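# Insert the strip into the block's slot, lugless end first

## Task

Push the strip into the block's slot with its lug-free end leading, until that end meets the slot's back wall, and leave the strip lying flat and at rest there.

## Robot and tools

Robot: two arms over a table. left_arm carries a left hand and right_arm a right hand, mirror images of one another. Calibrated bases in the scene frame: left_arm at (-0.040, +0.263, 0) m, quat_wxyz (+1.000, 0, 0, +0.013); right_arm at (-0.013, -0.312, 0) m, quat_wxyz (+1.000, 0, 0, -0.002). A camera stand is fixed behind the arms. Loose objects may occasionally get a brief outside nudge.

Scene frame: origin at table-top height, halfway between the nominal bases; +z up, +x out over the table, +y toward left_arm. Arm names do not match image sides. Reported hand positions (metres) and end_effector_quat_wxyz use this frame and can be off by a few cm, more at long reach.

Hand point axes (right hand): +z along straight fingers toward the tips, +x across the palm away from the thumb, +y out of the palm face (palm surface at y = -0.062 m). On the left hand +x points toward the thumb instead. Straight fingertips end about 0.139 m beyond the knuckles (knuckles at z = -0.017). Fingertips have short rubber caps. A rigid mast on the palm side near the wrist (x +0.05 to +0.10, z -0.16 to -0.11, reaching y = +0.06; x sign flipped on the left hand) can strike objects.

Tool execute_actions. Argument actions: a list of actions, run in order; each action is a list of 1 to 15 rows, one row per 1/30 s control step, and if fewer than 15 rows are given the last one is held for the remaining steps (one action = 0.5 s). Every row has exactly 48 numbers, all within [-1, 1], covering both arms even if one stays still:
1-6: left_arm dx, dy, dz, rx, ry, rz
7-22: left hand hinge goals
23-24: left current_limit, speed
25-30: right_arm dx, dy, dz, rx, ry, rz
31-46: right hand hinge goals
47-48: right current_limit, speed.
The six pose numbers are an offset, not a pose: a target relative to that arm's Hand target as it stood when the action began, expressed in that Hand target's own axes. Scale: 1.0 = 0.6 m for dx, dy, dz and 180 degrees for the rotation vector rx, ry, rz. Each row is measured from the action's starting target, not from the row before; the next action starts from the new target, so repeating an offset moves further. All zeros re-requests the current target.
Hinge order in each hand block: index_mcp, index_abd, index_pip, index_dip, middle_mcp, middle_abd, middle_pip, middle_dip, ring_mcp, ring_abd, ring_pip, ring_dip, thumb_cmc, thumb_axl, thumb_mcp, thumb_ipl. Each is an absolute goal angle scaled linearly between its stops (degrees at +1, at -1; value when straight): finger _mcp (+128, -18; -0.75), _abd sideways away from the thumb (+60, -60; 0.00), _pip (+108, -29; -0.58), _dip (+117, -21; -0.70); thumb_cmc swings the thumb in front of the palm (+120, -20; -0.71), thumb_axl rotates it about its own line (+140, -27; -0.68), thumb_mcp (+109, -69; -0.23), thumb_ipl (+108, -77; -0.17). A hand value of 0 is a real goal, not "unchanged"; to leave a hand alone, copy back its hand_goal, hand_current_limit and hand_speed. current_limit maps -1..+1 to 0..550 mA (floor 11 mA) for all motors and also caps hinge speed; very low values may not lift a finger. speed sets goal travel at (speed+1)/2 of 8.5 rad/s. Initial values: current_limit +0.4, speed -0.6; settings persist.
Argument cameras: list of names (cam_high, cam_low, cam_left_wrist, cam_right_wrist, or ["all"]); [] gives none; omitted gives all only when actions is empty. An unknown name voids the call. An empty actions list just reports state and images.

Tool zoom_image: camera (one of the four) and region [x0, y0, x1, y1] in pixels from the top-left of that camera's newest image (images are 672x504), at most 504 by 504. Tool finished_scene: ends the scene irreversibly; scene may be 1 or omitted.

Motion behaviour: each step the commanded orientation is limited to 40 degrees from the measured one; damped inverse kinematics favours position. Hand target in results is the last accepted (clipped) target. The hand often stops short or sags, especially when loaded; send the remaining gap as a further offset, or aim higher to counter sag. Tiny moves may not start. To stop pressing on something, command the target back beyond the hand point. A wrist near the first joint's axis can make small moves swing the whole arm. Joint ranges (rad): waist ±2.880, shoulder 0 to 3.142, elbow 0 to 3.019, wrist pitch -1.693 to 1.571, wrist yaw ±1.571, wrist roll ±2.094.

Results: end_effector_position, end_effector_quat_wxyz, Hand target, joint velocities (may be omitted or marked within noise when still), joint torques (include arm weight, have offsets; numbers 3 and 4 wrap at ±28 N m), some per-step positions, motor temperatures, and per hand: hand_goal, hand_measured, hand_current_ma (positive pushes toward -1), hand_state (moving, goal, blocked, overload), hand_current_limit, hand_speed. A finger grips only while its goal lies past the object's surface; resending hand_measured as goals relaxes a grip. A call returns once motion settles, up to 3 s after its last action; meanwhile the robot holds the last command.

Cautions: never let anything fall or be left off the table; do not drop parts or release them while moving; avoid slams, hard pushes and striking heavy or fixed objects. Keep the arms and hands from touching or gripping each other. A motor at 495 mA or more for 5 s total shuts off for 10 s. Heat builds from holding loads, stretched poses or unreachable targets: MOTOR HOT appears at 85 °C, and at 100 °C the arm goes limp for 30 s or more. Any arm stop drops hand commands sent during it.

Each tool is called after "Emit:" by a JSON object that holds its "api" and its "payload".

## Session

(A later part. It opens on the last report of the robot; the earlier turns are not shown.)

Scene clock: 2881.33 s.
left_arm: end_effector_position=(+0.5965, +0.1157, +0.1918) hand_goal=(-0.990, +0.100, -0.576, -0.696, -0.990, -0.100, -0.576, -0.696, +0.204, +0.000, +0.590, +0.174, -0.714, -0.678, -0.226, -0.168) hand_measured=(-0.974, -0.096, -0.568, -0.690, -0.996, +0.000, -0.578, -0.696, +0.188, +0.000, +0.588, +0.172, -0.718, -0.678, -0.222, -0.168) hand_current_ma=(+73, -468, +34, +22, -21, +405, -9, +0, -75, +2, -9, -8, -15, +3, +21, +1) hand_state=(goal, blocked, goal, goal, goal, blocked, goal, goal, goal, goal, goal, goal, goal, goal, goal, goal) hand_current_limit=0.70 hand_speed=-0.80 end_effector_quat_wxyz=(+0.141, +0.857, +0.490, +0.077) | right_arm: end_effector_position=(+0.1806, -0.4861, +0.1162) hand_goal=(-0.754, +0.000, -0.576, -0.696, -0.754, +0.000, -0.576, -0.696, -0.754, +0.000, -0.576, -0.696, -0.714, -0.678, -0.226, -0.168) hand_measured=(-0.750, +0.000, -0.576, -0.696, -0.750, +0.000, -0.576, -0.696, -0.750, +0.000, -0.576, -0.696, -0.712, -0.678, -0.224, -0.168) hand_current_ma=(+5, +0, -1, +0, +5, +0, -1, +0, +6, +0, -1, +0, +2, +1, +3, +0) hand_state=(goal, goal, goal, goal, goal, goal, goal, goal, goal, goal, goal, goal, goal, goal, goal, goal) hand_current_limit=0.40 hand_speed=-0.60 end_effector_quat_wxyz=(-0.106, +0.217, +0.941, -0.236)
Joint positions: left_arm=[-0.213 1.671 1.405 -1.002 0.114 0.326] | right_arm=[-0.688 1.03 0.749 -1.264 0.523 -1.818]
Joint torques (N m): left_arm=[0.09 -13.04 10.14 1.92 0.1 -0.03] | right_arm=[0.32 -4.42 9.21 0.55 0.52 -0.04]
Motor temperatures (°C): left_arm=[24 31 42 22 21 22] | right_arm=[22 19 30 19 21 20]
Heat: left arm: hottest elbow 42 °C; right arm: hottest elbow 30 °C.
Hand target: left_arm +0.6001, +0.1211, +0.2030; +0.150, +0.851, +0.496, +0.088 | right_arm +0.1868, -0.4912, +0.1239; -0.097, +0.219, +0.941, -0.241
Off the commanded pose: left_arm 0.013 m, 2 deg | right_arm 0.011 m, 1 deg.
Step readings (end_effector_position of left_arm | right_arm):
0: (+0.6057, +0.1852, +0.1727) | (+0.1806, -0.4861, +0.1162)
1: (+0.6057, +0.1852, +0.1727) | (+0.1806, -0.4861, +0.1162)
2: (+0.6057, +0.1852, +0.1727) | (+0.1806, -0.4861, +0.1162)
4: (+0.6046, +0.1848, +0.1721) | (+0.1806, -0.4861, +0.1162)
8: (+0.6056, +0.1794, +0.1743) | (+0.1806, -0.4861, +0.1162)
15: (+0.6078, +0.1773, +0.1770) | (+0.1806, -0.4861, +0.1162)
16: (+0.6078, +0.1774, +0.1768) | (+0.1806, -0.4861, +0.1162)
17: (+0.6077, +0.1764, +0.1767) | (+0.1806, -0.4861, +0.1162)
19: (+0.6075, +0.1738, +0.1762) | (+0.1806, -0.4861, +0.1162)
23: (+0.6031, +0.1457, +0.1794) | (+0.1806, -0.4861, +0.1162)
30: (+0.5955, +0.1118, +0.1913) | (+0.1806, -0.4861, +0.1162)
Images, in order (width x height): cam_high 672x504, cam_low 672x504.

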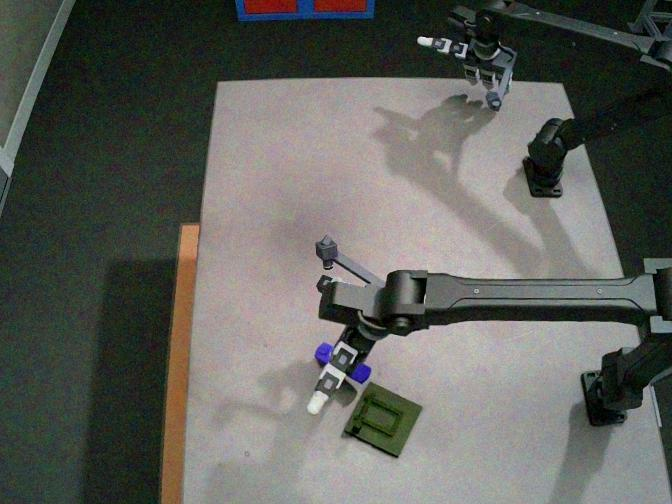

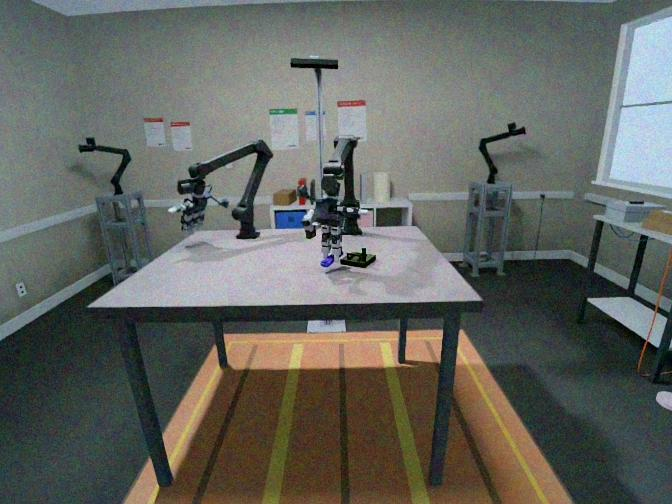

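Emit:
{"api": "execute_actions", "payload": {"actions": [[[0,-0.0081,-0.015,-0.0167,0,0,-0.99,0.1,-0.576,-0.696,-0.99,-0.1,-0.576,-0.696,0.205,0,0.59,0.174,-0.714,-0.678,-0.226,-0.168,0.7,-0.8,0,0,0,0,0,0,-0.754,0,-0.576,-0.696,-0.754,0,-0.576,-0.696,-0.754,0,-0.576,-0.696,-0.714,-0.678,-0.226,-0.168,0.4,-0.6],[0,-0.0162,-0.03,-0.0333,0,0,-0.99,0.1,-0.576,-0.696,-0.99,-0.1,-0.576,-0.696,0.205,0,0.59,0.174,-0.714,-0.678,-0.226,-0.168,0.7,-0.8,0,0,0,0,0,0,-0.754,0,-0.576,-0.696,-0.754,0,-0.576,-0.696,-0.754,0,-0.576,-0.696,-0.714,-0.678,-0.226,-0.168,0.4,-0.6],[0,-0.0243,-0.045,-0.05,0,0,-0.99,0.1,-0.576,-0.696,-0.99,-0.1,-0.576,-0.696,0.205,0,0.59,0.174,-0.714,-0.678,-0.226,-0.168,0.7,-0.8,0,0,0,0,0,0,-0.754,0,-0.576,-0.696,-0.754,0,-0.576,-0.696,-0.754,0,-0.576,-0.696,-0.714,-0.678,-0.226,-0.168,0.4,-0.6],[0,-0.0324,-0.0597,-0.0667,0,0,-0.99,0.1,-0.576,-0.696,-0.99,-0.1,-0.576,-0.696,0.205,0,0.59,0.174,-0.714,-0.678,-0.226,-0.168,0.7,-0.8,0,0,0,0,0,0,-0.754,0,-0.576,-0.696,-0.754,0,-0.576,-0.696,-0.754,0,-0.576,-0.696,-0.714,-0.678,-0.226,-0.168,0.4,-0.6]]], "cameras": ["cam_high","cam_low"]}}

Emit:
{"api": "zoom_image", "payload": {"camera": "cam_low", "region": [315, 235, 360, 275]}}

Emit:
{"api": "zoom_image", "payload": {"camera": "cam_high", "region": [300, 330, 400, 410]}}

Scene clock: 2980.47 s.
left_arm: end_effector_position=(+0.5722, +0.1331, +0.2255) hand_goal=(-0.990, +0.100, -0.576, -0.696, -0.990, -0.100, -0.576, -0.696, +0.204, +0.000, +0.590, +0.174, -0.714, -0.678, -0.226, -0.168) hand_measured=(-0.984, -0.096, -0.572, -0.692, -0.996, +0.000, -0.578, -0.696, +0.188, +0.000, +0.588, +0.172, -0.718, -0.678, -0.222, -0.168) hand_current_ma=(+25, -468, +18, +15, -25, +405, -9, +0, -75, +2, -9, -8, -15, +3, +21, +1) hand_state=(goal, blocked, goal, goal, goal, blocked, goal, goal, goal, goal, goal, goal, goal, goal, goal, goal) hand_current_limit=0.70 hand_speed=-0.80 end_effector_quat_wxyz=(+0.231, +0.835, +0.482, +0.133) | right_arm: end_effector_position=(+0.1806, -0.4861, +0.1162) hand_goal=(-0.754, +0.000, -0.576, -0.696, -0.754, +0.000, -0.576, -0.696, -0.754, +0.000, -0.576, -0.696, -0.714, -0.678, -0.226, -0.168) hand_measured=(-0.750, +0.000, -0.576, -0.696, -0.750, +0.000, -0.576, -0.696, -0.750, +0.000, -0.576, -0.696, -0.712, -0.678, -0.224, -0.168) hand_current_ma=(+5, +0, -1, +0, +5, +0, -1, +0, +6, +0, -1, +0, +2, +1, +3, +0) hand_state=(goal, goal, goal, goal, goal, goal, goal, goal, goal, goal, goal, goal, goal, goal, goal, goal) hand_current_limit=0.40 hand_speed=-0.60 end_effector_quat_wxyz=(-0.106, +0.217, +0.941, -0.236)
Joint positions: left_arm=[-0.172 1.508 1.197 -0.752 0.19 0.326] | right_arm=[-0.688 1.03 0.749 -1.264 0.523 -1.818]
Joint torques (N m): left_arm=[-0.03 -10.52 9.89 2.5 0.36 0.03] | right_arm=[0.32 -4.42 9.21 0.54 0.51 -0.04]
Heat: left arm: hottest elbow 41 °C; right arm: hottest elbow 30 °C.
Hand target: left_arm +0.5735, +0.1361, +0.2301; +0.238, +0.830, +0.484, +0.140 | right_arm +0.1868, -0.4912, +0.1239; -0.097, +0.219, +0.941, -0.241
Off the commanded pose: left_arm 0.005 m, 1 deg | right_arm 0.011 m, 1 deg.
Step readings (end_effector_position of left_arm | right_arm):
0: (+0.5965, +0.1157, +0.1918) | (+0.1806, -0.4861, +0.1162)
1: (+0.5967, +0.1157, +0.1919) | (+0.1806, -0.4861, +0.1162)
2: (+0.5970, +0.1157, +0.1923) | (+0.1806, -0.4861, +0.1162)
4: (+0.5954, +0.1152, +0.1936) | (+0.1806, -0.4861, +0.1162)
8: (+0.5768, +0.1218, +0.2000) | (+0.1806, -0.4861, +0.1162)
15: (+0.5730, +0.1335, +0.2280) | (+0.1806, -0.4861, +0.1162)
Images, in order (width x height): cam_high 672x504, cam_low 672x504.

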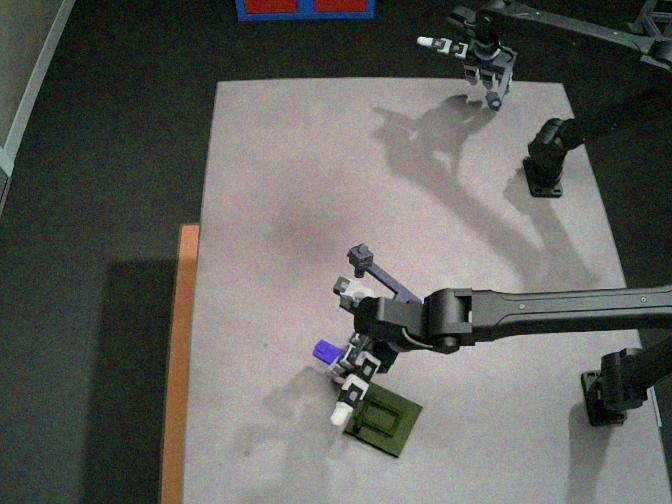

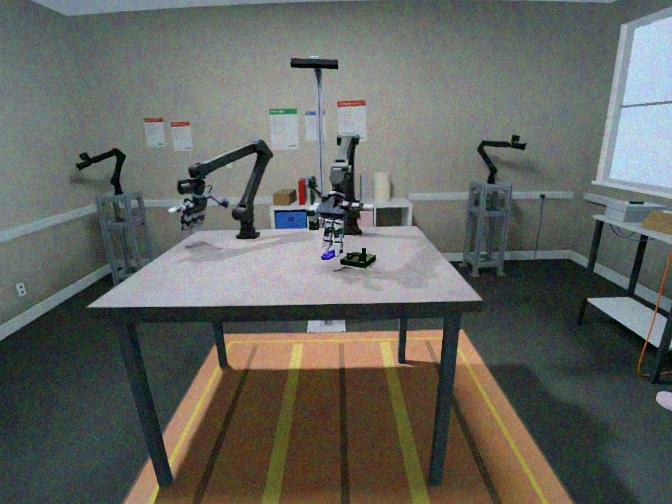

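Scaled by 11.200.

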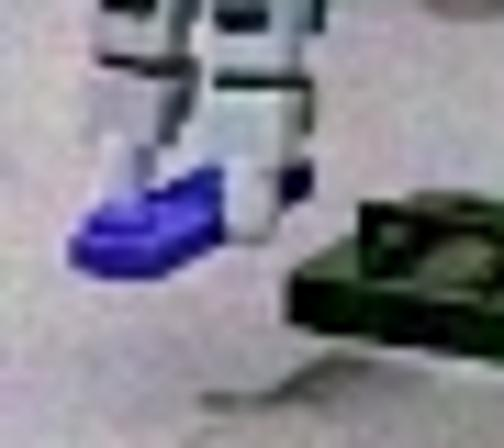

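Scaled by 5.040.

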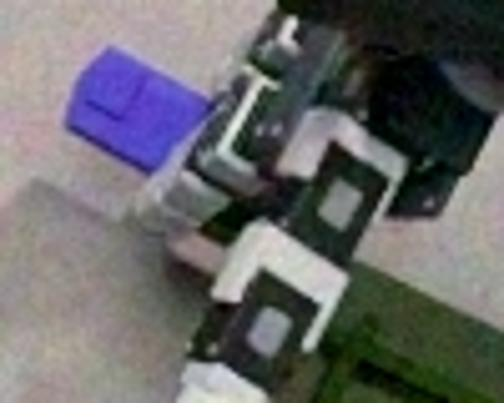

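Emit:
{"api": "execute_actions", "payload": {"actions": [[[0,-0.0062,-0.0068,-0.0111,0,0,-0.99,0.1,-0.576,-0.696,-0.99,-0.1,-0.576,-0.696,0.205,0,0.59,0.174,-0.714,-0.678,-0.226,-0.168,0.7,-0.8,0,0,0,0,0,0,-0.754,0,-0.576,-0.696,-0.754,0,-0.576,-0.696,-0.754,0,-0.576,-0.696,-0.714,-0.678,-0.226,-0.168,0.4,-0.6],[0,-0.0123,-0.0136,-0.0222,0,0,-0.99,0.1,-0.576,-0.696,-0.99,-0.1,-0.576,-0.696,0.205,0,0.59,0.174,-0.714,-0.678,-0.226,-0.168,0.7,-0.8,0,0,0,0,0,0,-0.754,0,-0.576,-0.696,-0.754,0,-0.576,-0.696,-0.754,0,-0.576,-0.696,-0.714,-0.678,-0.226,-0.168,0.4,-0.6]],[[0.017,-0.0033,-0.0024,0,0,0,-0.99,0.1,-0.576,-0.696,-0.99,-0.1,-0.576,-0.696,0.205,0,0.59,0.174,-0.714,-0.678,-0.226,-0.168,0.7,-0.8,0,0,0,0,0,0,-0.754,0,-0.576,-0.696,-0.754,0,-0.576,-0.696,-0.754,0,-0.576,-0.696,-0.714,-0.678,-0.226,-0.168,0.4,-0.6],[0.034,-0.0066,-0.0048,0,0,0,-0.99,0.1,-0.576,-0.696,-0.99,-0.1,-0.576,-0.696,0.205,0,0.59,0.174,-0.714,-0.678,-0.226,-0.168,0.7,-0.8,0,0,0,0,0,0,-0.754,0,-0.576,-0.696,-0.754,0,-0.576,-0.696,-0.754,0,-0.576,-0.696,-0.714,-0.678,-0.226,-0.168,0.4,-0.6],[0.0518,-0.0098,-0.0072,0,0,0,-0.99,0.1,-0.576,-0.696,-0.99,-0.1,-0.576,-0.696,0.205,0,0.59,0.174,-0.714,-0.678,-0.226,-0.168,0.7,-0.8,0,0,0,0,0,0,-0.754,0,-0.576,-0.696,-0.754,0,-0.576,-0.696,-0.754,0,-0.576,-0.696,-0.714,-0.678,-0.226,-0.168,0.4,-0.6]],[[0.017,-0.0033,-0.0024,0,0,0,-0.99,0.1,-0.576,-0.696,-0.99,-0.1,-0.576,-0.696,0.205,0,0.59,0.174,-0.714,-0.678,-0.226,-0.168,0.7,-0.8,0,0,0,0,0,0,-0.754,0,-0.576,-0.696,-0.754,0,-0.576,-0.696,-0.754,0,-0.576,-0.696,-0.714,-0.678,-0.226,-0.168,0.4,-0.6],[0.034,-0.0066,-0.0048,0,0,0,-0.99,0.1,-0.576,-0.696,-0.99,-0.1,-0.576,-0.696,0.205,0,0.59,0.174,-0.714,-0.678,-0.226,-0.168,0.7,-0.8,0,0,0,0,0,0,-0.754,0,-0.576,-0.696,-0.754,0,-0.576,-0.696,-0.754,0,-0.576,-0.696,-0.714,-0.678,-0.226,-0.168,0.4,-0.6],[0.0518,-0.0098,-0.0072,0,0,0,-0.99,0.1,-0.576,-0.696,-0.99,-0.1,-0.576,-0.696,0.205,0,0.59,0.174,-0.714,-0.678,-0.226,-0.168,0.7,-0.8,0,0,0,0,0,0,-0.754,0,-0.576,-0.696,-0.754,0,-0.576,-0.696,-0.754,0,-0.576,-0.696,-0.714,-0.678,-0.226,-0.168,0.4,-0.6]]], "cameras": ["cam_high","cam_low"]}}

Emit:
{"api": "zoom_image", "payload": {"camera": "cam_low", "region": [330, 235, 375, 275]}}

Emit:
{"api": "zoom_image", "payload": {"camera": "cam_high", "region": [290, 350, 390, 430]}}

Scene clock: 3060.13 s.
left_arm: end_effector_position=(+0.5716, +0.2013, +0.2214) hand_goal=(-0.990, +0.100, -0.576, -0.696, -0.990, -0.100, -0.576, -0.696, +0.204, +0.000, +0.590, +0.174, -0.714, -0.678, -0.226, -0.168) hand_measured=(-0.982, -0.096, -0.572, -0.692, -0.978, +0.000, -0.568, -0.692, +0.188, +0.000, +0.588, +0.172, -0.718, -0.678, -0.222, -0.168) hand_current_ma=(+29, -467, +15, +13, +52, +405, +33, +12, -75, +2, -9, -8, -17, +3, +21, +1) hand_state=(goal, blocked, goal, goal, goal, blocked, goal, goal, goal, goal, goal, goal, goal, goal, goal, goal) hand_current_limit=0.70 hand_speed=-0.80 end_effector_quat_wxyz=(+0.264, +0.821, +0.484, +0.149) | right_arm: end_effector_position=(+0.1806, -0.4861, +0.1162) hand_goal=(-0.754, +0.000, -0.576, -0.696, -0.754, +0.000, -0.576, -0.696, -0.754, +0.000, -0.576, -0.696, -0.714, -0.678, -0.226, -0.168) hand_measured=(-0.750, +0.000, -0.576, -0.696, -0.750, +0.000, -0.576, -0.696, -0.750, +0.000, -0.576, -0.696, -0.712, -0.678, -0.224, -0.168) hand_current_ma=(+5, +0, -1, +0, +5, +0, -1, +0, +6, +0, -1, +0, +2, +1, +3, +0) hand_state=(goal, goal, goal, goal, goal, goal, goal, goal, goal, goal, goal, goal, goal, goal, goal, goal) hand_current_limit=0.40 hand_speed=-0.60 end_effector_quat_wxyz=(-0.106, +0.217, +0.941, -0.236)
Joint positions: left_arm=[-0.02 1.486 1.121 -0.658 0.297 0.426] | right_arm=[-0.688 1.03 0.749 -1.264 0.523 -1.818]
Joint torques (N m): left_arm=[-0.15 -8.82 13.42 1.33 0.35 0.17] | right_arm=[0.32 -4.48 9.2 0.54 0.51 -0.05]
Heat: left arm: hottest elbow 41 °C; right arm: hottest elbow 30 °C.
Hand target: left_arm +0.5822, +0.2025, +0.2334; +0.267, +0.822, +0.479, +0.157 | right_arm +0.1868, -0.4912, +0.1239; -0.097, +0.219, +0.941, -0.241
Off the commanded pose: left_arm 0.016 m, 1 deg | right_arm 0.011 m, 1 deg.
Step readings (end_effector_position of left_arm | right_arm):
0: (+0.5722, +0.1331, +0.2255) | (+0.1806, -0.4861, +0.1162)
1: (+0.5722, +0.1331, +0.2255) | (+0.1806, -0.4861, +0.1162)
2: (+0.5722, +0.1325, +0.2254) | (+0.1806, -0.4861, +0.1162)
4: (+0.5713, +0.1319, +0.2250) | (+0.1806, -0.4861, +0.1162)
8: (+0.5639, +0.1335, +0.2200) | (+0.1806, -0.4861, +0.1162)
15: (+0.5639, +0.1359, +0.2209) | (+0.1806, -0.4861, +0.1162)
16: (+0.5641, +0.1360, +0.2214) | (+0.1806, -0.4861, +0.1162)
17: (+0.5643, +0.1367, +0.2215) | (+0.1806, -0.4861, +0.1162)
19: (+0.5645, +0.1388, +0.2224) | (+0.1806, -0.4861, +0.1162)
23: (+0.5677, +0.1577, +0.2232) | (+0.1806, -0.4861, +0.1162)
30: (+0.5702, +0.1752, +0.2236) | (+0.1806, -0.4861, +0.1162)
31: (+0.5701, +0.1748, +0.2237) | (+0.1806, -0.4861, +0.1162)
32: (+0.5700, +0.1742, +0.2238) | (+0.1806, -0.4861, +0.1162)
34: (+0.5695, +0.1738, +0.2246) | (+0.1806, -0.4861, +0.1162)
38: (+0.5704, +0.1880, +0.2242) | (+0.1806, -0.4861, +0.1162)
45: (+0.5717, +0.2021, +0.2219) | (+0.1806, -0.4861, +0.1162)
Images, in order (width x height): cam_high 672x504, cam_low 672x504.

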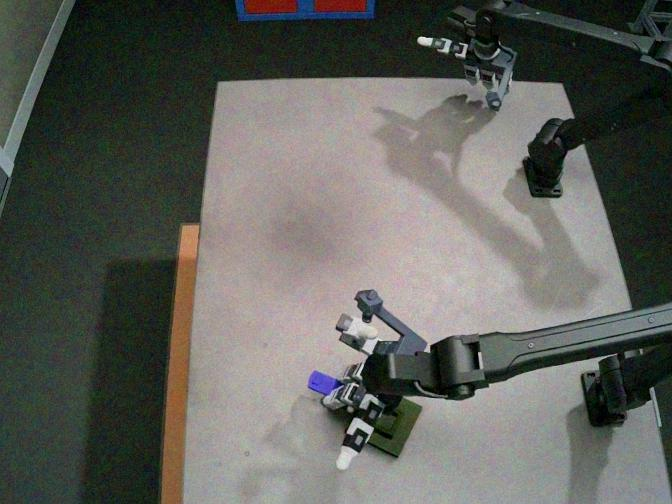

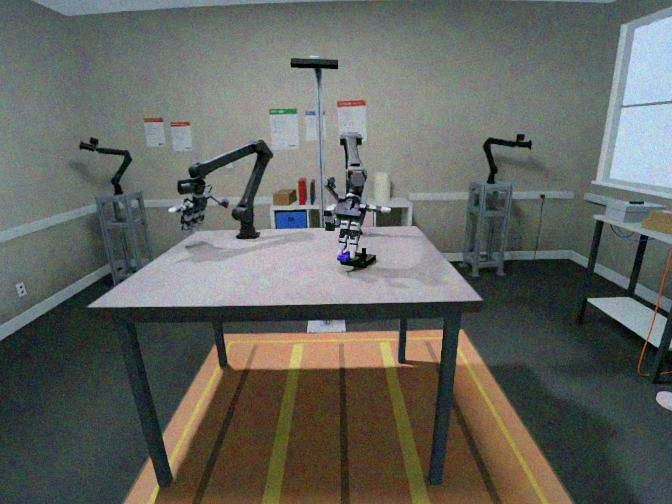

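Scaled by 11.200.

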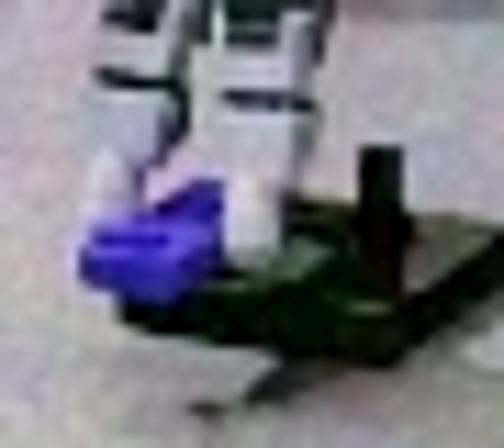

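Scaled by 5.040.

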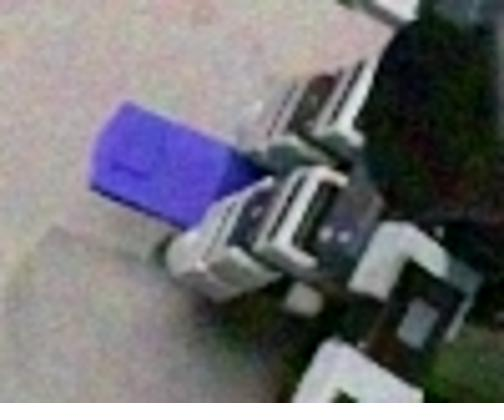

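Emit:
{"api": "zoom_image", "payload": {"camera": "cam_low", "region": [334, 248, 360, 270]}}

Scaled by 19.385.

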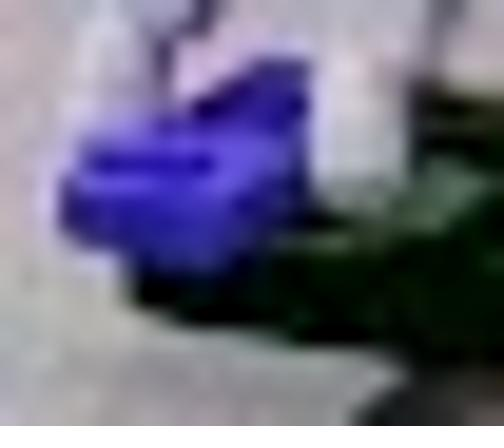

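Emit:
{"api": "execute_actions", "payload": {"actions": [[[0,-0.0066,0.0091,0,0,0,-0.99,0.1,-0.576,-0.696,-0.99,-0.1,-0.576,-0.696,0.205,0,0.59,0.174,-0.714,-0.678,-0.226,-0.168,0.7,-0.8,0,0,0,0,0,0,-0.754,0,-0.576,-0.696,-0.754,0,-0.576,-0.696,-0.754,0,-0.576,-0.696,-0.714,-0.678,-0.226,-0.168,0.4,-0.6],[0,-0.0132,0.0182,0,0,0,-0.99,0.1,-0.576,-0.696,-0.99,-0.1,-0.576,-0.696,0.205,0,0.59,0.174,-0.714,-0.678,-0.226,-0.168,0.7,-0.8,0,0,0,0,0,0,-0.754,0,-0.576,-0.696,-0.754,0,-0.576,-0.696,-0.754,0,-0.576,-0.696,-0.714,-0.678,-0.226,-0.168,0.4,-0.6],[0,-0.0198,0.0272,0,0,0,-0.99,0.1,-0.576,-0.696,-0.99,-0.1,-0.576,-0.696,0.205,0,0.59,0.174,-0.714,-0.678,-0.226,-0.168,0.7,-0.8,0,0,0,0,0,0,-0.754,0,-0.576,-0.696,-0.754,0,-0.576,-0.696,-0.754,0,-0.576,-0.696,-0.714,-0.678,-0.226,-0.168,0.4,-0.6]],[[0,-0.0066,0.0091,0,0,0,-0.99,0.1,-0.576,-0.696,-0.99,-0.1,-0.576,-0.696,0.205,0,0.59,0.174,-0.714,-0.678,-0.226,-0.168,0.7,-0.8,0,0,0,0,0,0,-0.754,0,-0.576,-0.696,-0.754,0,-0.576,-0.696,-0.754,0,-0.576,-0.696,-0.714,-0.678,-0.226,-0.168,0.4,-0.6],[0,-0.0132,0.0182,0,0,0,-0.99,0.1,-0.576,-0.696,-0.99,-0.1,-0.576,-0.696,0.205,0,0.59,0.174,-0.714,-0.678,-0.226,-0.168,0.7,-0.8,0,0,0,0,0,0,-0.754,0,-0.576,-0.696,-0.754,0,-0.576,-0.696,-0.754,0,-0.576,-0.696,-0.714,-0.678,-0.226,-0.168,0.4,-0.6],[0,-0.0198,0.0272,0,0,0,-0.99,0.1,-0.576,-0.696,-0.99,-0.1,-0.576,-0.696,0.205,0,0.59,0.174,-0.714,-0.678,-0.226,-0.168,0.7,-0.8,0,0,0,0,0,0,-0.754,0,-0.576,-0.696,-0.754,0,-0.576,-0.696,-0.754,0,-0.576,-0.696,-0.714,-0.678,-0.226,-0.168,0.4,-0.6]]], "cameras": ["cam_high","cam_low"]}}

Emit:
{"api": "zoom_image", "payload": {"camera": "cam_low", "region": [334, 244, 370, 272]}}

Emit:
{"api": "zoom_image", "payload": {"camera": "cam_high", "region": [290, 350, 390, 430]}}

Scene clock: 3140.77 s.
left_arm: end_effector_position=(+0.5807, +0.2013, +0.1950) hand_goal=(-0.990, +0.100, -0.576, -0.696, -0.990, -0.100, -0.576, -0.696, +0.204, +0.000, +0.590, +0.174, -0.714, -0.678, -0.226, -0.168) hand_measured=(-0.990, -0.096, -0.574, -0.694, -0.994, +0.000, -0.578, -0.696, +0.188, +0.000, +0.588, +0.172, -0.718, -0.678, -0.222, -0.168) hand_current_ma=(+0, -468, +6, +8, -21, +405, -5, +2, -75, +2, -9, -8, -17, +3, +21, +1) hand_state=(goal, blocked, goal, goal, goal, blocked, goal, goal, goal, goal, goal, goal, goal, goal, goal, goal) hand_current_limit=0.70 hand_speed=-0.80 end_effector_quat_wxyz=(+0.266, +0.821, +0.483, +0.151) | right_arm: end_effector_position=(+0.1806, -0.4861, +0.1162) hand_goal=(-0.754, +0.000, -0.576, -0.696, -0.754, +0.000, -0.576, -0.696, -0.754, +0.000, -0.576, -0.696, -0.714, -0.678, -0.226, -0.168) hand_measured=(-0.750, +0.000, -0.576, -0.696, -0.750, +0.000, -0.576, -0.696, -0.750, +0.000, -0.576, -0.696, -0.712, -0.678, -0.224, -0.168) hand_current_ma=(+5, +0, -1, +0, +5, +0, -1, +0, +6, +0, -1, +0, +2, +1, +3, +0) hand_state=(goal, goal, goal, goal, goal, goal, goal, goal, goal, goal, goal, goal, goal, goal, goal, goal) hand_current_limit=0.40 hand_speed=-0.60 end_effector_quat_wxyz=(-0.106, +0.217, +0.941, -0.236)
Joint positions: left_arm=[-0.02 1.535 1.099 -0.58 0.297 0.427] | right_arm=[-0.688 1.03 0.749 -1.264 0.523 -1.818]
Joint torques (N m): left_arm=[-0.09 -9.64 9.54 2.54 0.33 0.19] | right_arm=[0.32 -4.42 9.2 0.54 0.51 -0.04]
Motor temperatures (°C): left_arm=[24 29 48 22 22 22] | right_arm=[22 19 30 19 21 20]
Heat: left arm: hottest elbow 48 °C; right arm: hottest elbow 30 °C.
Hand target: left_arm +0.5822, +0.2026, +0.1928; +0.267, +0.822, +0.479, +0.156 | right_arm +0.1868, -0.4912, +0.1239; -0.097, +0.219, +0.941, -0.241
Off the commanded pose: left_arm 0.003 m, 1 deg | right_arm 0.011 m, 1 deg.
Step readings (end_effector_position of left_arm | right_arm):
0: (+0.5716, +0.2013, +0.2214) | (+0.1806, -0.4861, +0.1162)
1: (+0.5716, +0.2013, +0.2212) | (+0.1806, -0.4861, +0.1162)
2: (+0.5716, +0.2013, +0.2212) | (+0.1806, -0.4861, +0.1162)
4: (+0.5721, +0.2013, +0.2204) | (+0.1806, -0.4861, +0.1162)
8: (+0.5751, +0.2013, +0.2154) | (+0.1806, -0.4861, +0.1162)
15: (+0.5774, +0.2013, +0.2093) | (+0.1806, -0.4861, +0.1162)
16: (+0.5775, +0.2013, +0.2094) | (+0.1806, -0.4861, +0.1162)
17: (+0.5779, +0.2013, +0.2099) | (+0.1806, -0.4861, +0.1162)
19: (+0.5794, +0.2013, +0.2107) | (+0.1806, -0.4861, +0.1162)
23: (+0.5816, +0.2013, +0.2079) | (+0.1806, -0.4861, +0.1162)
30: (+0.5803, +0.2013, +0.1951) | (+0.1806, -0.4861, +0.1162)
Images, in order (width x height): cam_high 672x504, cam_low 672x504.

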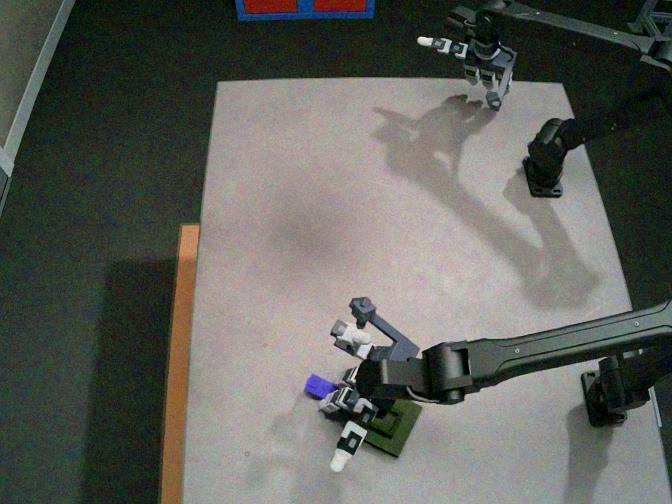

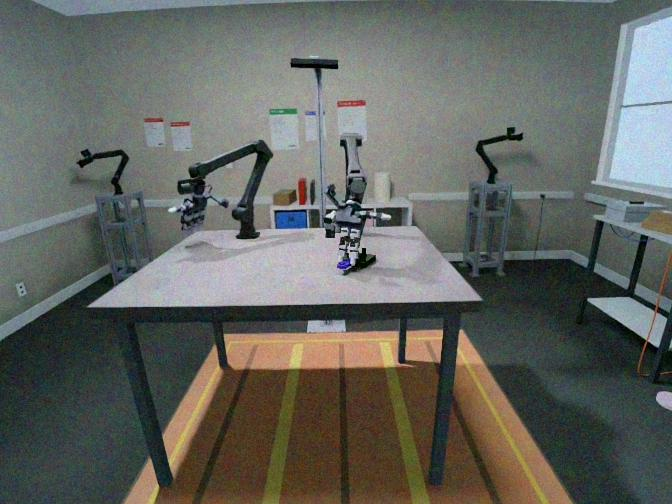

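Scaled by 14.000.

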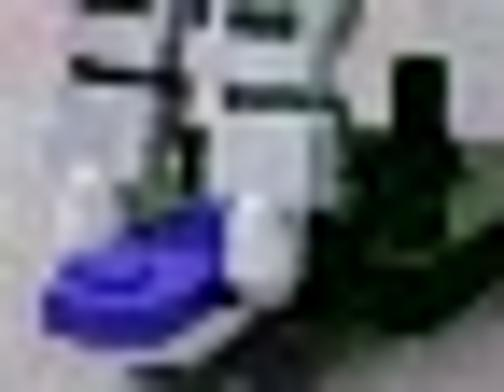

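Scaled by 5.040.

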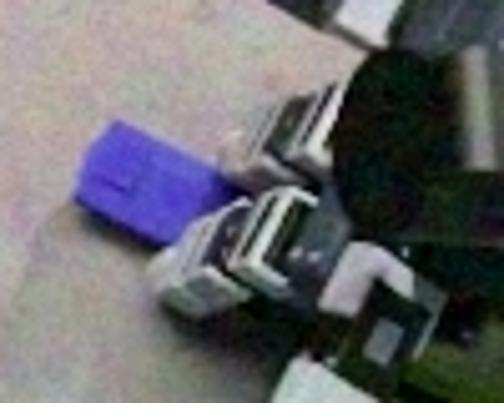

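Emit:
{"api": "execute_actions", "payload": {"actions": [[[0,-0.0031,-0.0043,0,0,0,-0.99,0.1,-0.576,-0.696,-0.99,-0.1,-0.576,-0.696,0.205,0,0.59,0.174,-0.714,-0.678,-0.226,-0.168,0.7,-0.8,0,0,0,0,0,0,-0.754,0,-0.576,-0.696,-0.754,0,-0.576,-0.696,-0.754,0,-0.576,-0.696,-0.714,-0.678,-0.226,-0.168,0.4,-0.6],[0,-0.0062,-0.0086,0,0,0,-0.99,0.1,-0.576,-0.696,-0.99,-0.1,-0.576,-0.696,0.205,0,0.59,0.174,-0.714,-0.678,-0.226,-0.168,0.7,-0.8,0,0,0,0,0,0,-0.754,0,-0.576,-0.696,-0.754,0,-0.576,-0.696,-0.754,0,-0.576,-0.696,-0.714,-0.678,-0.226,-0.168,0.4,-0.6],[0,-0.0092,-0.0128,0,0,0,-0.99,0.1,-0.576,-0.696,-0.99,-0.1,-0.576,-0.696,0.205,0,0.59,0.174,-0.714,-0.678,-0.226,-0.168,0.7,-0.8,0,0,0,0,0,0,-0.754,0,-0.576,-0.696,-0.754,0,-0.576,-0.696,-0.754,0,-0.576,-0.696,-0.714,-0.678,-0.226,-0.168,0.4,-0.6],[0,-0.0123,-0.0171,0,0,0,-0.99,0.1,-0.576,-0.696,-0.99,-0.1,-0.576,-0.696,0.205,0,0.59,0.174,-0.714,-0.678,-0.226,-0.168,0.7,-0.8,0,0,0,0,0,0,-0.754,0,-0.576,-0.696,-0.754,0,-0.576,-0.696,-0.754,0,-0.576,-0.696,-0.714,-0.678,-0.226,-0.168,0.4,-0.6]]], "cameras": ["cam_high","cam_low"]}}

Emit:
{"api": "zoom_image", "payload": {"camera": "cam_low", "region": [334, 244, 370, 272]}}

Emit:
{"api": "zoom_image", "payload": {"camera": "cam_high", "region": [290, 350, 390, 430]}}

Scene clock: 3182.83 s.
left_arm: end_effector_position=(+0.5740, +0.2043, +0.1887) hand_goal=(-0.990, +0.100, -0.576, -0.696, -0.990, -0.100, -0.576, -0.696, +0.204, +0.000, +0.590, +0.174, -0.714, -0.678, -0.226, -0.168) hand_measured=(-0.990, -0.096, -0.574, -0.694, -0.994, +0.000, -0.578, -0.696, +0.188, +0.000, +0.588, +0.172, -0.718, -0.678, -0.222, -0.168) hand_current_ma=(-2, -467, +4, +7, -20, +405, -6, +1, -75, +2, -9, -8, -17, +3, +21, +1) hand_state=(goal, blocked, goal, goal, goal, blocked, goal, goal, goal, goal, goal, goal, goal, goal, goal, goal) hand_current_limit=0.70 hand_speed=-0.80 end_effector_quat_wxyz=(+0.263, +0.822, +0.483, +0.147) | right_arm: end_effector_position=(+0.1806, -0.4861, +0.1162) hand_goal=(-0.754, +0.000, -0.576, -0.696, -0.754, +0.000, -0.576, -0.696, -0.754, +0.000, -0.576, -0.696, -0.714, -0.678, -0.226, -0.168) hand_measured=(-0.750, +0.000, -0.576, -0.696, -0.750, +0.000, -0.576, -0.696, -0.750, +0.000, -0.576, -0.696, -0.712, -0.678, -0.224, -0.168) hand_current_ma=(+5, +0, -1, +0, +5, +0, -1, +0, +6, +0, -1, +0, +2, +1, +3, +0) hand_state=(goal, goal, goal, goal, goal, goal, goal, goal, goal, goal, goal, goal, goal, goal, goal, goal) hand_current_limit=0.40 hand_speed=-0.60 end_effector_quat_wxyz=(-0.106, +0.217, +0.941, -0.236)
Joint positions: left_arm=[-0.013 1.529 1.079 -0.58 0.301 0.437] | right_arm=[-0.688 1.03 0.749 -1.264 0.523 -1.818]
Joint torques (N m): left_arm=[0.26 -10.99 9.28 2.1 0.46 0.21] | right_arm=[0.38 -4.37 9.2 0.55 0.51 -0.04]
Heat: left arm: hottest elbow 44 °C; right arm: hottest elbow 30 °C.
Hand target: left_arm +0.5718, +0.2084, +0.1970; +0.267, +0.822, +0.479, +0.157 | right_arm +0.1868, -0.4912, +0.1239; -0.097, +0.219, +0.941, -0.241
Off the commanded pose: left_arm 0.009 m, 1 deg | right_arm 0.011 m, 1 deg.
Step readings (end_effector_position of left_arm | right_arm):
0: (+0.5807, +0.2013, +0.1950) | (+0.1806, -0.4861, +0.1162)
1: (+0.5807, +0.2013, +0.1950) | (+0.1806, -0.4861, +0.1162)
2: (+0.5807, +0.2013, +0.1950) | (+0.1806, -0.4861, +0.1162)
4: (+0.5805, +0.2012, +0.1946) | (+0.1806, -0.4861, +0.1162)
8: (+0.5770, +0.2017, +0.1900) | (+0.1806, -0.4861, +0.1162)
15: (+0.5742, +0.2043, +0.1867) | (+0.1806, -0.4861, +0.1162)
Images, in order (width x height): cam_high 672x504, cam_low 672x504.

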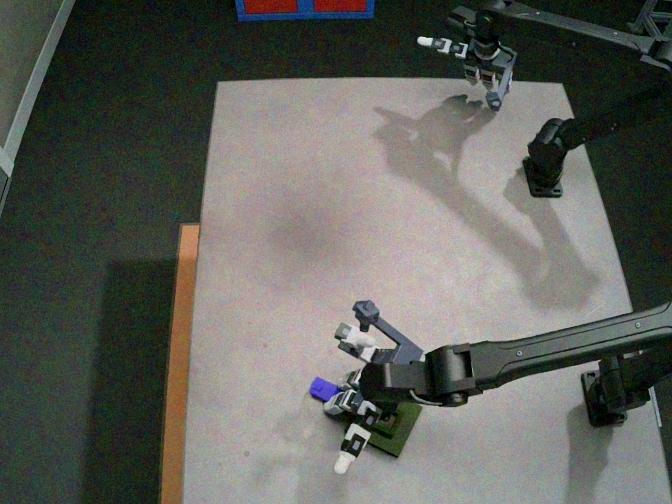

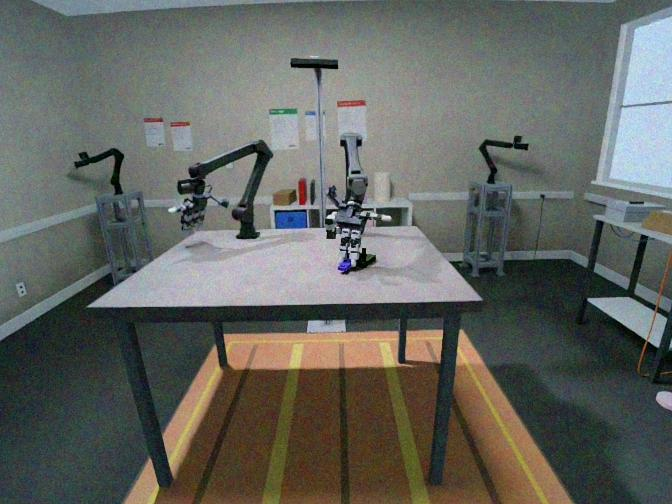

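Scaled by 14.000.

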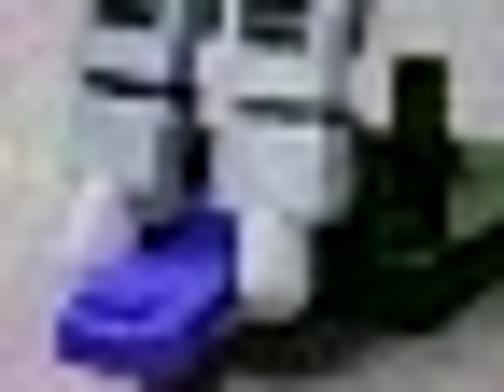

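Scaled by 5.040.

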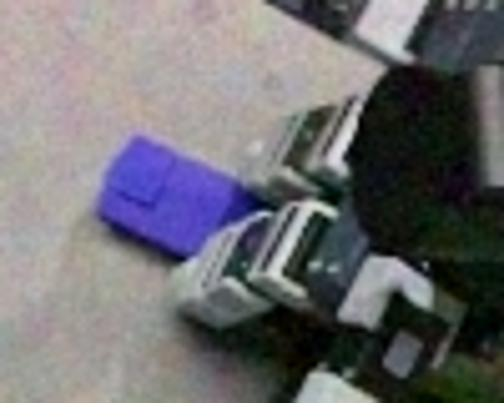

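Emit:
{"api": "execute_actions", "payload": {"actions": [[[0,-0.001,-0.0043,0,0,0,-0.99,0.1,-0.576,-0.696,-0.99,-0.1,-0.576,-0.696,0.205,0,0.59,0.174,-0.714,-0.678,-0.226,-0.168,0.7,-0.8,0,0,0,0,0,0,-0.754,0,-0.576,-0.696,-0.754,0,-0.576,-0.696,-0.754,0,-0.576,-0.696,-0.714,-0.678,-0.226,-0.168,0.4,-0.6],[0,-0.002,-0.0086,0,0,0,-0.99,0.1,-0.576,-0.696,-0.99,-0.1,-0.576,-0.696,0.205,0,0.59,0.174,-0.714,-0.678,-0.226,-0.168,0.7,-0.8,0,0,0,0,0,0,-0.754,0,-0.576,-0.696,-0.754,0,-0.576,-0.696,-0.754,0,-0.576,-0.696,-0.714,-0.678,-0.226,-0.168,0.4,-0.6],[0,-0.003,-0.013,0,0,0,-0.99,0.1,-0.576,-0.696,-0.99,-0.1,-0.576,-0.696,0.205,0,0.59,0.174,-0.714,-0.678,-0.226,-0.168,0.7,-0.8,0,0,0,0,0,0,-0.754,0,-0.576,-0.696,-0.754,0,-0.576,-0.696,-0.754,0,-0.576,-0.696,-0.714,-0.678,-0.226,-0.168,0.4,-0.6],[0,-0.004,-0.0173,0,0,0,-0.99,0.1,-0.576,-0.696,-0.99,-0.1,-0.576,-0.696,0.205,0,0.59,0.174,-0.714,-0.678,-0.226,-0.168,0.7,-0.8,0,0,0,0,0,0,-0.754,0,-0.576,-0.696,-0.754,0,-0.576,-0.696,-0.754,0,-0.576,-0.696,-0.714,-0.678,-0.226,-0.168,0.4,-0.6]]], "cameras": ["cam_high","cam_low"]}}

Emit:
{"api": "zoom_image", "payload": {"camera": "cam_low", "region": [334, 244, 370, 272]}}

Emit:
{"api": "zoom_image", "payload": {"camera": "cam_high", "region": [290, 350, 390, 430]}}

Scene clock: 3212.80 s.
left_arm: end_effector_position=(+0.5692, +0.2081, +0.1991) hand_goal=(-0.990, +0.100, -0.576, -0.696, -0.990, -0.100, -0.576, -0.696, +0.204, +0.000, +0.590, +0.174, -0.714, -0.678, -0.226, -0.168) hand_measured=(-0.996, -0.096, -0.576, -0.694, -0.992, +0.000, -0.578, -0.696, +0.188, +0.000, +0.588, +0.172, -0.718, -0.678, -0.222, -0.168) hand_current_ma=(-22, -468, -2, +4, -10, +405, -5, +1, -75, +2, -9, -8, -17, +3, +21, +1) hand_state=(goal, blocked, goal, goal, goal, blocked, goal, goal, goal, goal, goal, goal, goal, goal, goal, goal) hand_current_limit=0.70 hand_speed=-0.80 end_effector_quat_wxyz=(+0.267, +0.821, +0.481, +0.153) | right_arm: end_effector_position=(+0.1806, -0.4861, +0.1162) hand_goal=(-0.754, +0.000, -0.576, -0.696, -0.754, +0.000, -0.576, -0.696, -0.754, +0.000, -0.576, -0.696, -0.714, -0.678, -0.226, -0.168) hand_measured=(-0.750, +0.000, -0.576, -0.696, -0.750, +0.000, -0.576, -0.696, -0.750, +0.000, -0.576, -0.696, -0.712, -0.678, -0.224, -0.168) hand_current_ma=(+5, +0, -1, +0, +5, +0, -1, +0, +6, +0, -1, +0, +2, +1, +3, +0) hand_state=(goal, goal, goal, goal, goal, goal, goal, goal, goal, goal, goal, goal, goal, goal, goal, goal) hand_current_limit=0.40 hand_speed=-0.60 end_effector_quat_wxyz=(-0.106, +0.217, +0.941, -0.236)
Joint positions: left_arm=[-0.004 1.503 1.071 -0.586 0.306 0.444] | right_arm=[-0.688 1.03 0.749 -1.264 0.523 -1.818]
Joint torques (N m): left_arm=[0.26 -10.81 9.36 1.51 0.46 0.2] | right_arm=[0.32 -4.37 9.21 0.53 0.51 -0.04]
Motor temperatures (°C): left_arm=[24 30 42 22 22 22] | right_arm=[22 19 30 19 21 20]
Heat: left arm: hottest elbow 42 °C; right arm: hottest elbow 30 °C.
Hand target: left_arm +0.5648, +0.2124, +0.2038; +0.267, +0.822, +0.479, +0.157 | right_arm +0.1868, -0.4912, +0.1239; -0.097, +0.219, +0.941, -0.241
Off the commanded pose: left_arm 0.008 m, 1 deg | right_arm 0.011 m, 1 deg.
Step readings (end_effector_position of left_arm | right_arm):
0: (+0.5740, +0.2045, +0.1887) | (+0.1806, -0.4861, +0.1162)
1: (+0.5740, +0.2045, +0.1887) | (+0.1806, -0.4861, +0.1162)
2: (+0.5740, +0.2045, +0.1887) | (+0.1806, -0.4861, +0.1162)
4: (+0.5737, +0.2047, +0.1891) | (+0.1806, -0.4861, +0.1162)
8: (+0.5709, +0.2063, +0.1930) | (+0.1806, -0.4861, +0.1162)
15: (+0.5693, +0.2082, +0.1992) | (+0.1806, -0.4861, +0.1162)
Images, in order (width x height): cam_high 672x504, cam_low 672x504.

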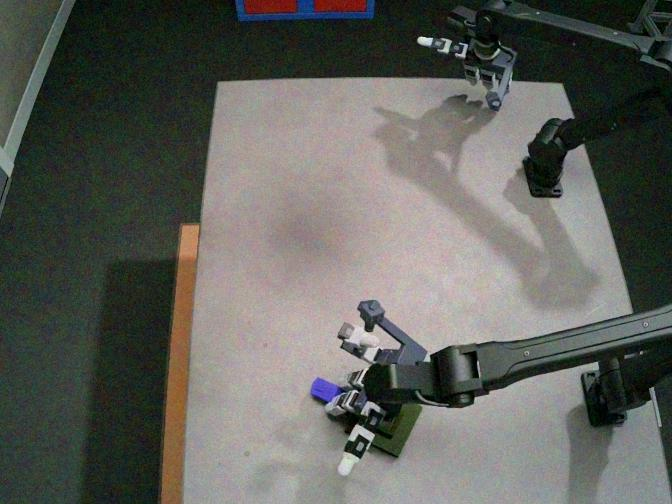

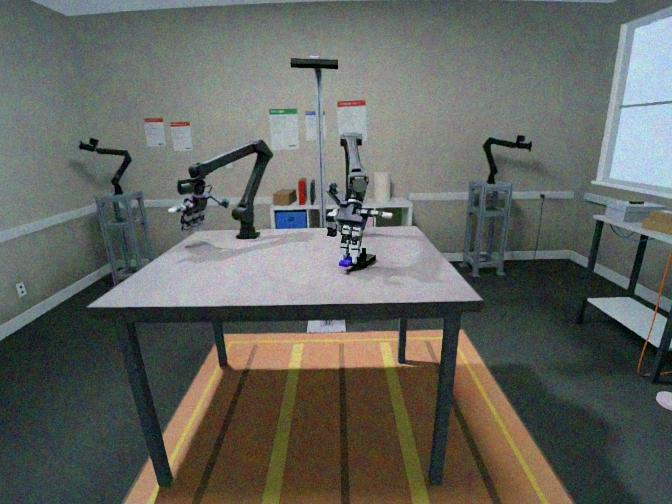

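Scaled by 14.000.

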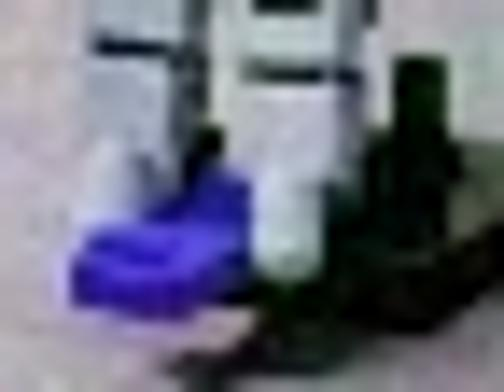

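Scaled by 5.040.

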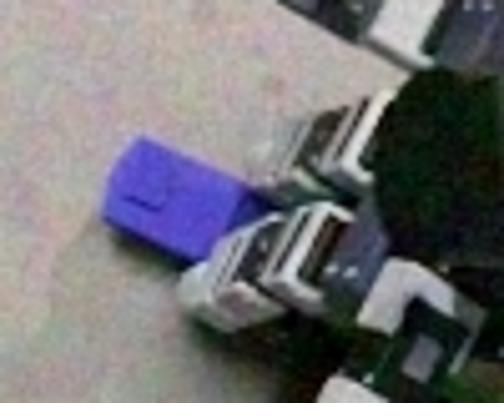

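Emit:
{"api": "execute_actions", "payload": {"actions": [[[-0.0004,-0.004,-0.003,0,0,0,-0.99,0.1,-0.576,-0.696,-0.99,-0.1,-0.576,-0.696,0.205,0,0.59,0.174,-0.714,-0.678,-0.226,-0.168,0.7,-0.8,0,0,0,0,0,0,-0.754,0,-0.576,-0.696,-0.754,0,-0.576,-0.696,-0.754,0,-0.576,-0.696,-0.714,-0.678,-0.226,-0.168,0.4,-0.6],[-0.0008,-0.008,-0.0059,0,0,0,-0.99,0.1,-0.576,-0.696,-0.99,-0.1,-0.576,-0.696,0.205,0,0.59,0.174,-0.714,-0.678,-0.226,-0.168,0.7,-0.8,0,0,0,0,0,0,-0.754,0,-0.576,-0.696,-0.754,0,-0.576,-0.696,-0.754,0,-0.576,-0.696,-0.714,-0.678,-0.226,-0.168,0.4,-0.6],[-0.0013,-0.012,-0.0088,0,0,0,-0.99,0.1,-0.576,-0.696,-0.99,-0.1,-0.576,-0.696,0.205,0,0.59,0.174,-0.714,-0.678,-0.226,-0.168,0.7,-0.8,0,0,0,0,0,0,-0.754,0,-0.576,-0.696,-0.754,0,-0.576,-0.696,-0.754,0,-0.576,-0.696,-0.714,-0.678,-0.226,-0.168,0.4,-0.6],[-0.0017,-0.0162,-0.0118,0,0,0,-0.99,0.1,-0.576,-0.696,-0.99,-0.1,-0.576,-0.696,0.205,0,0.59,0.174,-0.714,-0.678,-0.226,-0.168,0.7,-0.8,0,0,0,0,0,0,-0.754,0,-0.576,-0.696,-0.754,0,-0.576,-0.696,-0.754,0,-0.576,-0.696,-0.714,-0.678,-0.226,-0.168,0.4,-0.6]]], "cameras": ["cam_high","cam_low"]}}

Emit:
{"api": "zoom_image", "payload": {"camera": "cam_low", "region": [334, 244, 370, 272]}}

Emit:
{"api": "zoom_image", "payload": {"camera": "cam_high", "region": [290, 350, 390, 430]}}

Scene clock: 3251.83 s.
left_arm: end_effector_position=(+0.5582, +0.2139, +0.1976) hand_goal=(-0.990, +0.100, -0.576, -0.696, -0.990, -0.100, -0.576, -0.696, +0.204, +0.000, +0.590, +0.174, -0.714, -0.678, -0.226, -0.168) hand_measured=(-0.996, -0.096, -0.578, -0.696, -0.992, +0.000, -0.578, -0.696, +0.188, +0.000, +0.588, +0.172, -0.718, -0.678, -0.222, -0.168) hand_current_ma=(-27, -468, -4, +3, -8, +405, -4, +1, -75, +2, -9, -8, -17, +3, +21, +1) hand_state=(goal, blocked, goal, goal, goal, blocked, goal, goal, goal, goal, goal, goal, goal, goal, goal, goal) hand_current_limit=0.70 hand_speed=-0.80 end_effector_quat_wxyz=(+0.266, +0.821, +0.482, +0.151) | right_arm: end_effector_position=(+0.1806, -0.4861, +0.1162) hand_goal=(-0.754, +0.000, -0.576, -0.696, -0.754, +0.000, -0.576, -0.696, -0.754, +0.000, -0.576, -0.696, -0.714, -0.678, -0.226, -0.168) hand_measured=(-0.750, +0.000, -0.576, -0.696, -0.750, +0.000, -0.576, -0.696, -0.750, +0.000, -0.576, -0.696, -0.712, -0.678, -0.224, -0.168) hand_current_ma=(+5, +0, -1, +0, +5, +0, -1, +0, +6, +0, -1, +0, +2, +1, +3, +0) hand_state=(goal, goal, goal, goal, goal, goal, goal, goal, goal, goal, goal, goal, goal, goal, goal, goal) hand_current_limit=0.40 hand_speed=-0.60 end_effector_quat_wxyz=(-0.106, +0.217, +0.941, -0.236)
Joint positions: left_arm=[0.01 1.478 1.042 -0.588 0.313 0.455] | right_arm=[-0.688 1.03 0.749 -1.264 0.523 -1.818]
Joint torques (N m): left_arm=[0.21 -10.64 9.42 1.52 0.46 0.23] | right_arm=[0.32 -4.42 9.21 0.54 0.51 -0.05]
Heat: left arm: hottest elbow 42 °C; right arm: hottest elbow 30 °C.
Hand target: left_arm +0.5538, +0.2175, +0.2038; +0.267, +0.822, +0.479, +0.156 | right_arm +0.1868, -0.4912, +0.1239; -0.097, +0.219, +0.941, -0.241
Off the commanded pose: left_arm 0.008 m, 1 deg | right_arm 0.011 m, 1 deg.
Step readings (end_effector_position of left_arm | right_arm):
0: (+0.5692, +0.2081, +0.1991) | (+0.1806, -0.4861, +0.1162)
1: (+0.5691, +0.2080, +0.1991) | (+0.1806, -0.4861, +0.1162)
2: (+0.5690, +0.2082, +0.1989) | (+0.1806, -0.4861, +0.1162)
4: (+0.5679, +0.2083, +0.1985) | (+0.1806, -0.4861, +0.1162)
8: (+0.5612, +0.2112, +0.1960) | (+0.1806, -0.4861, +0.1162)
15: (+0.5583, +0.2140, +0.1976) | (+0.1806, -0.4861, +0.1162)
Images, in order (width x height): cam_high 672x504, cam_low 672x504.

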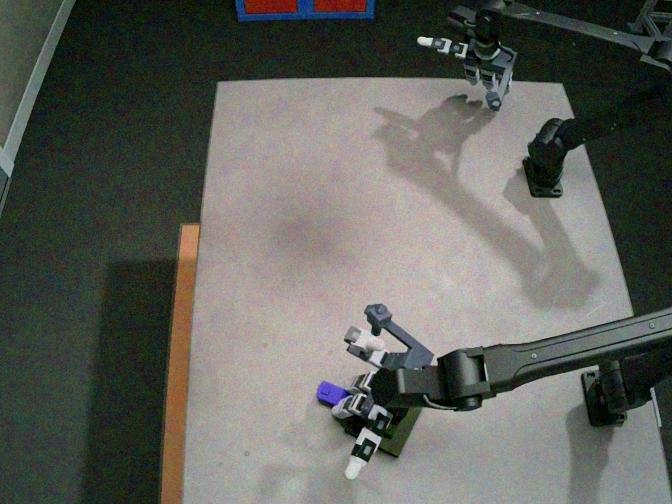

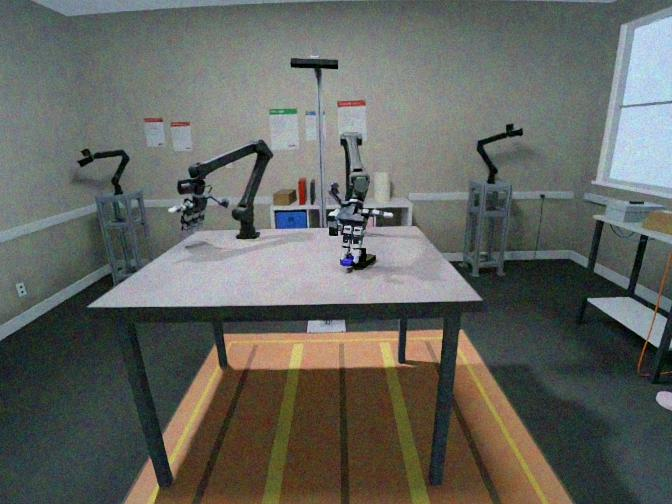

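Scaled by 14.000.

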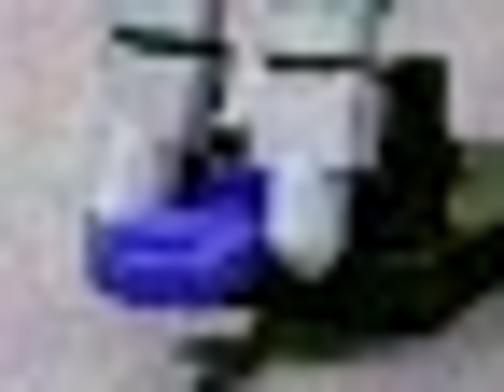

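Scaled by 5.040.

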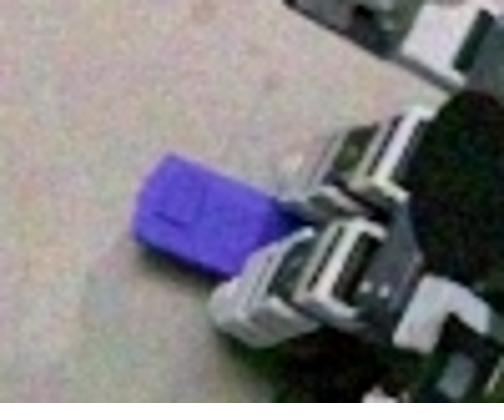

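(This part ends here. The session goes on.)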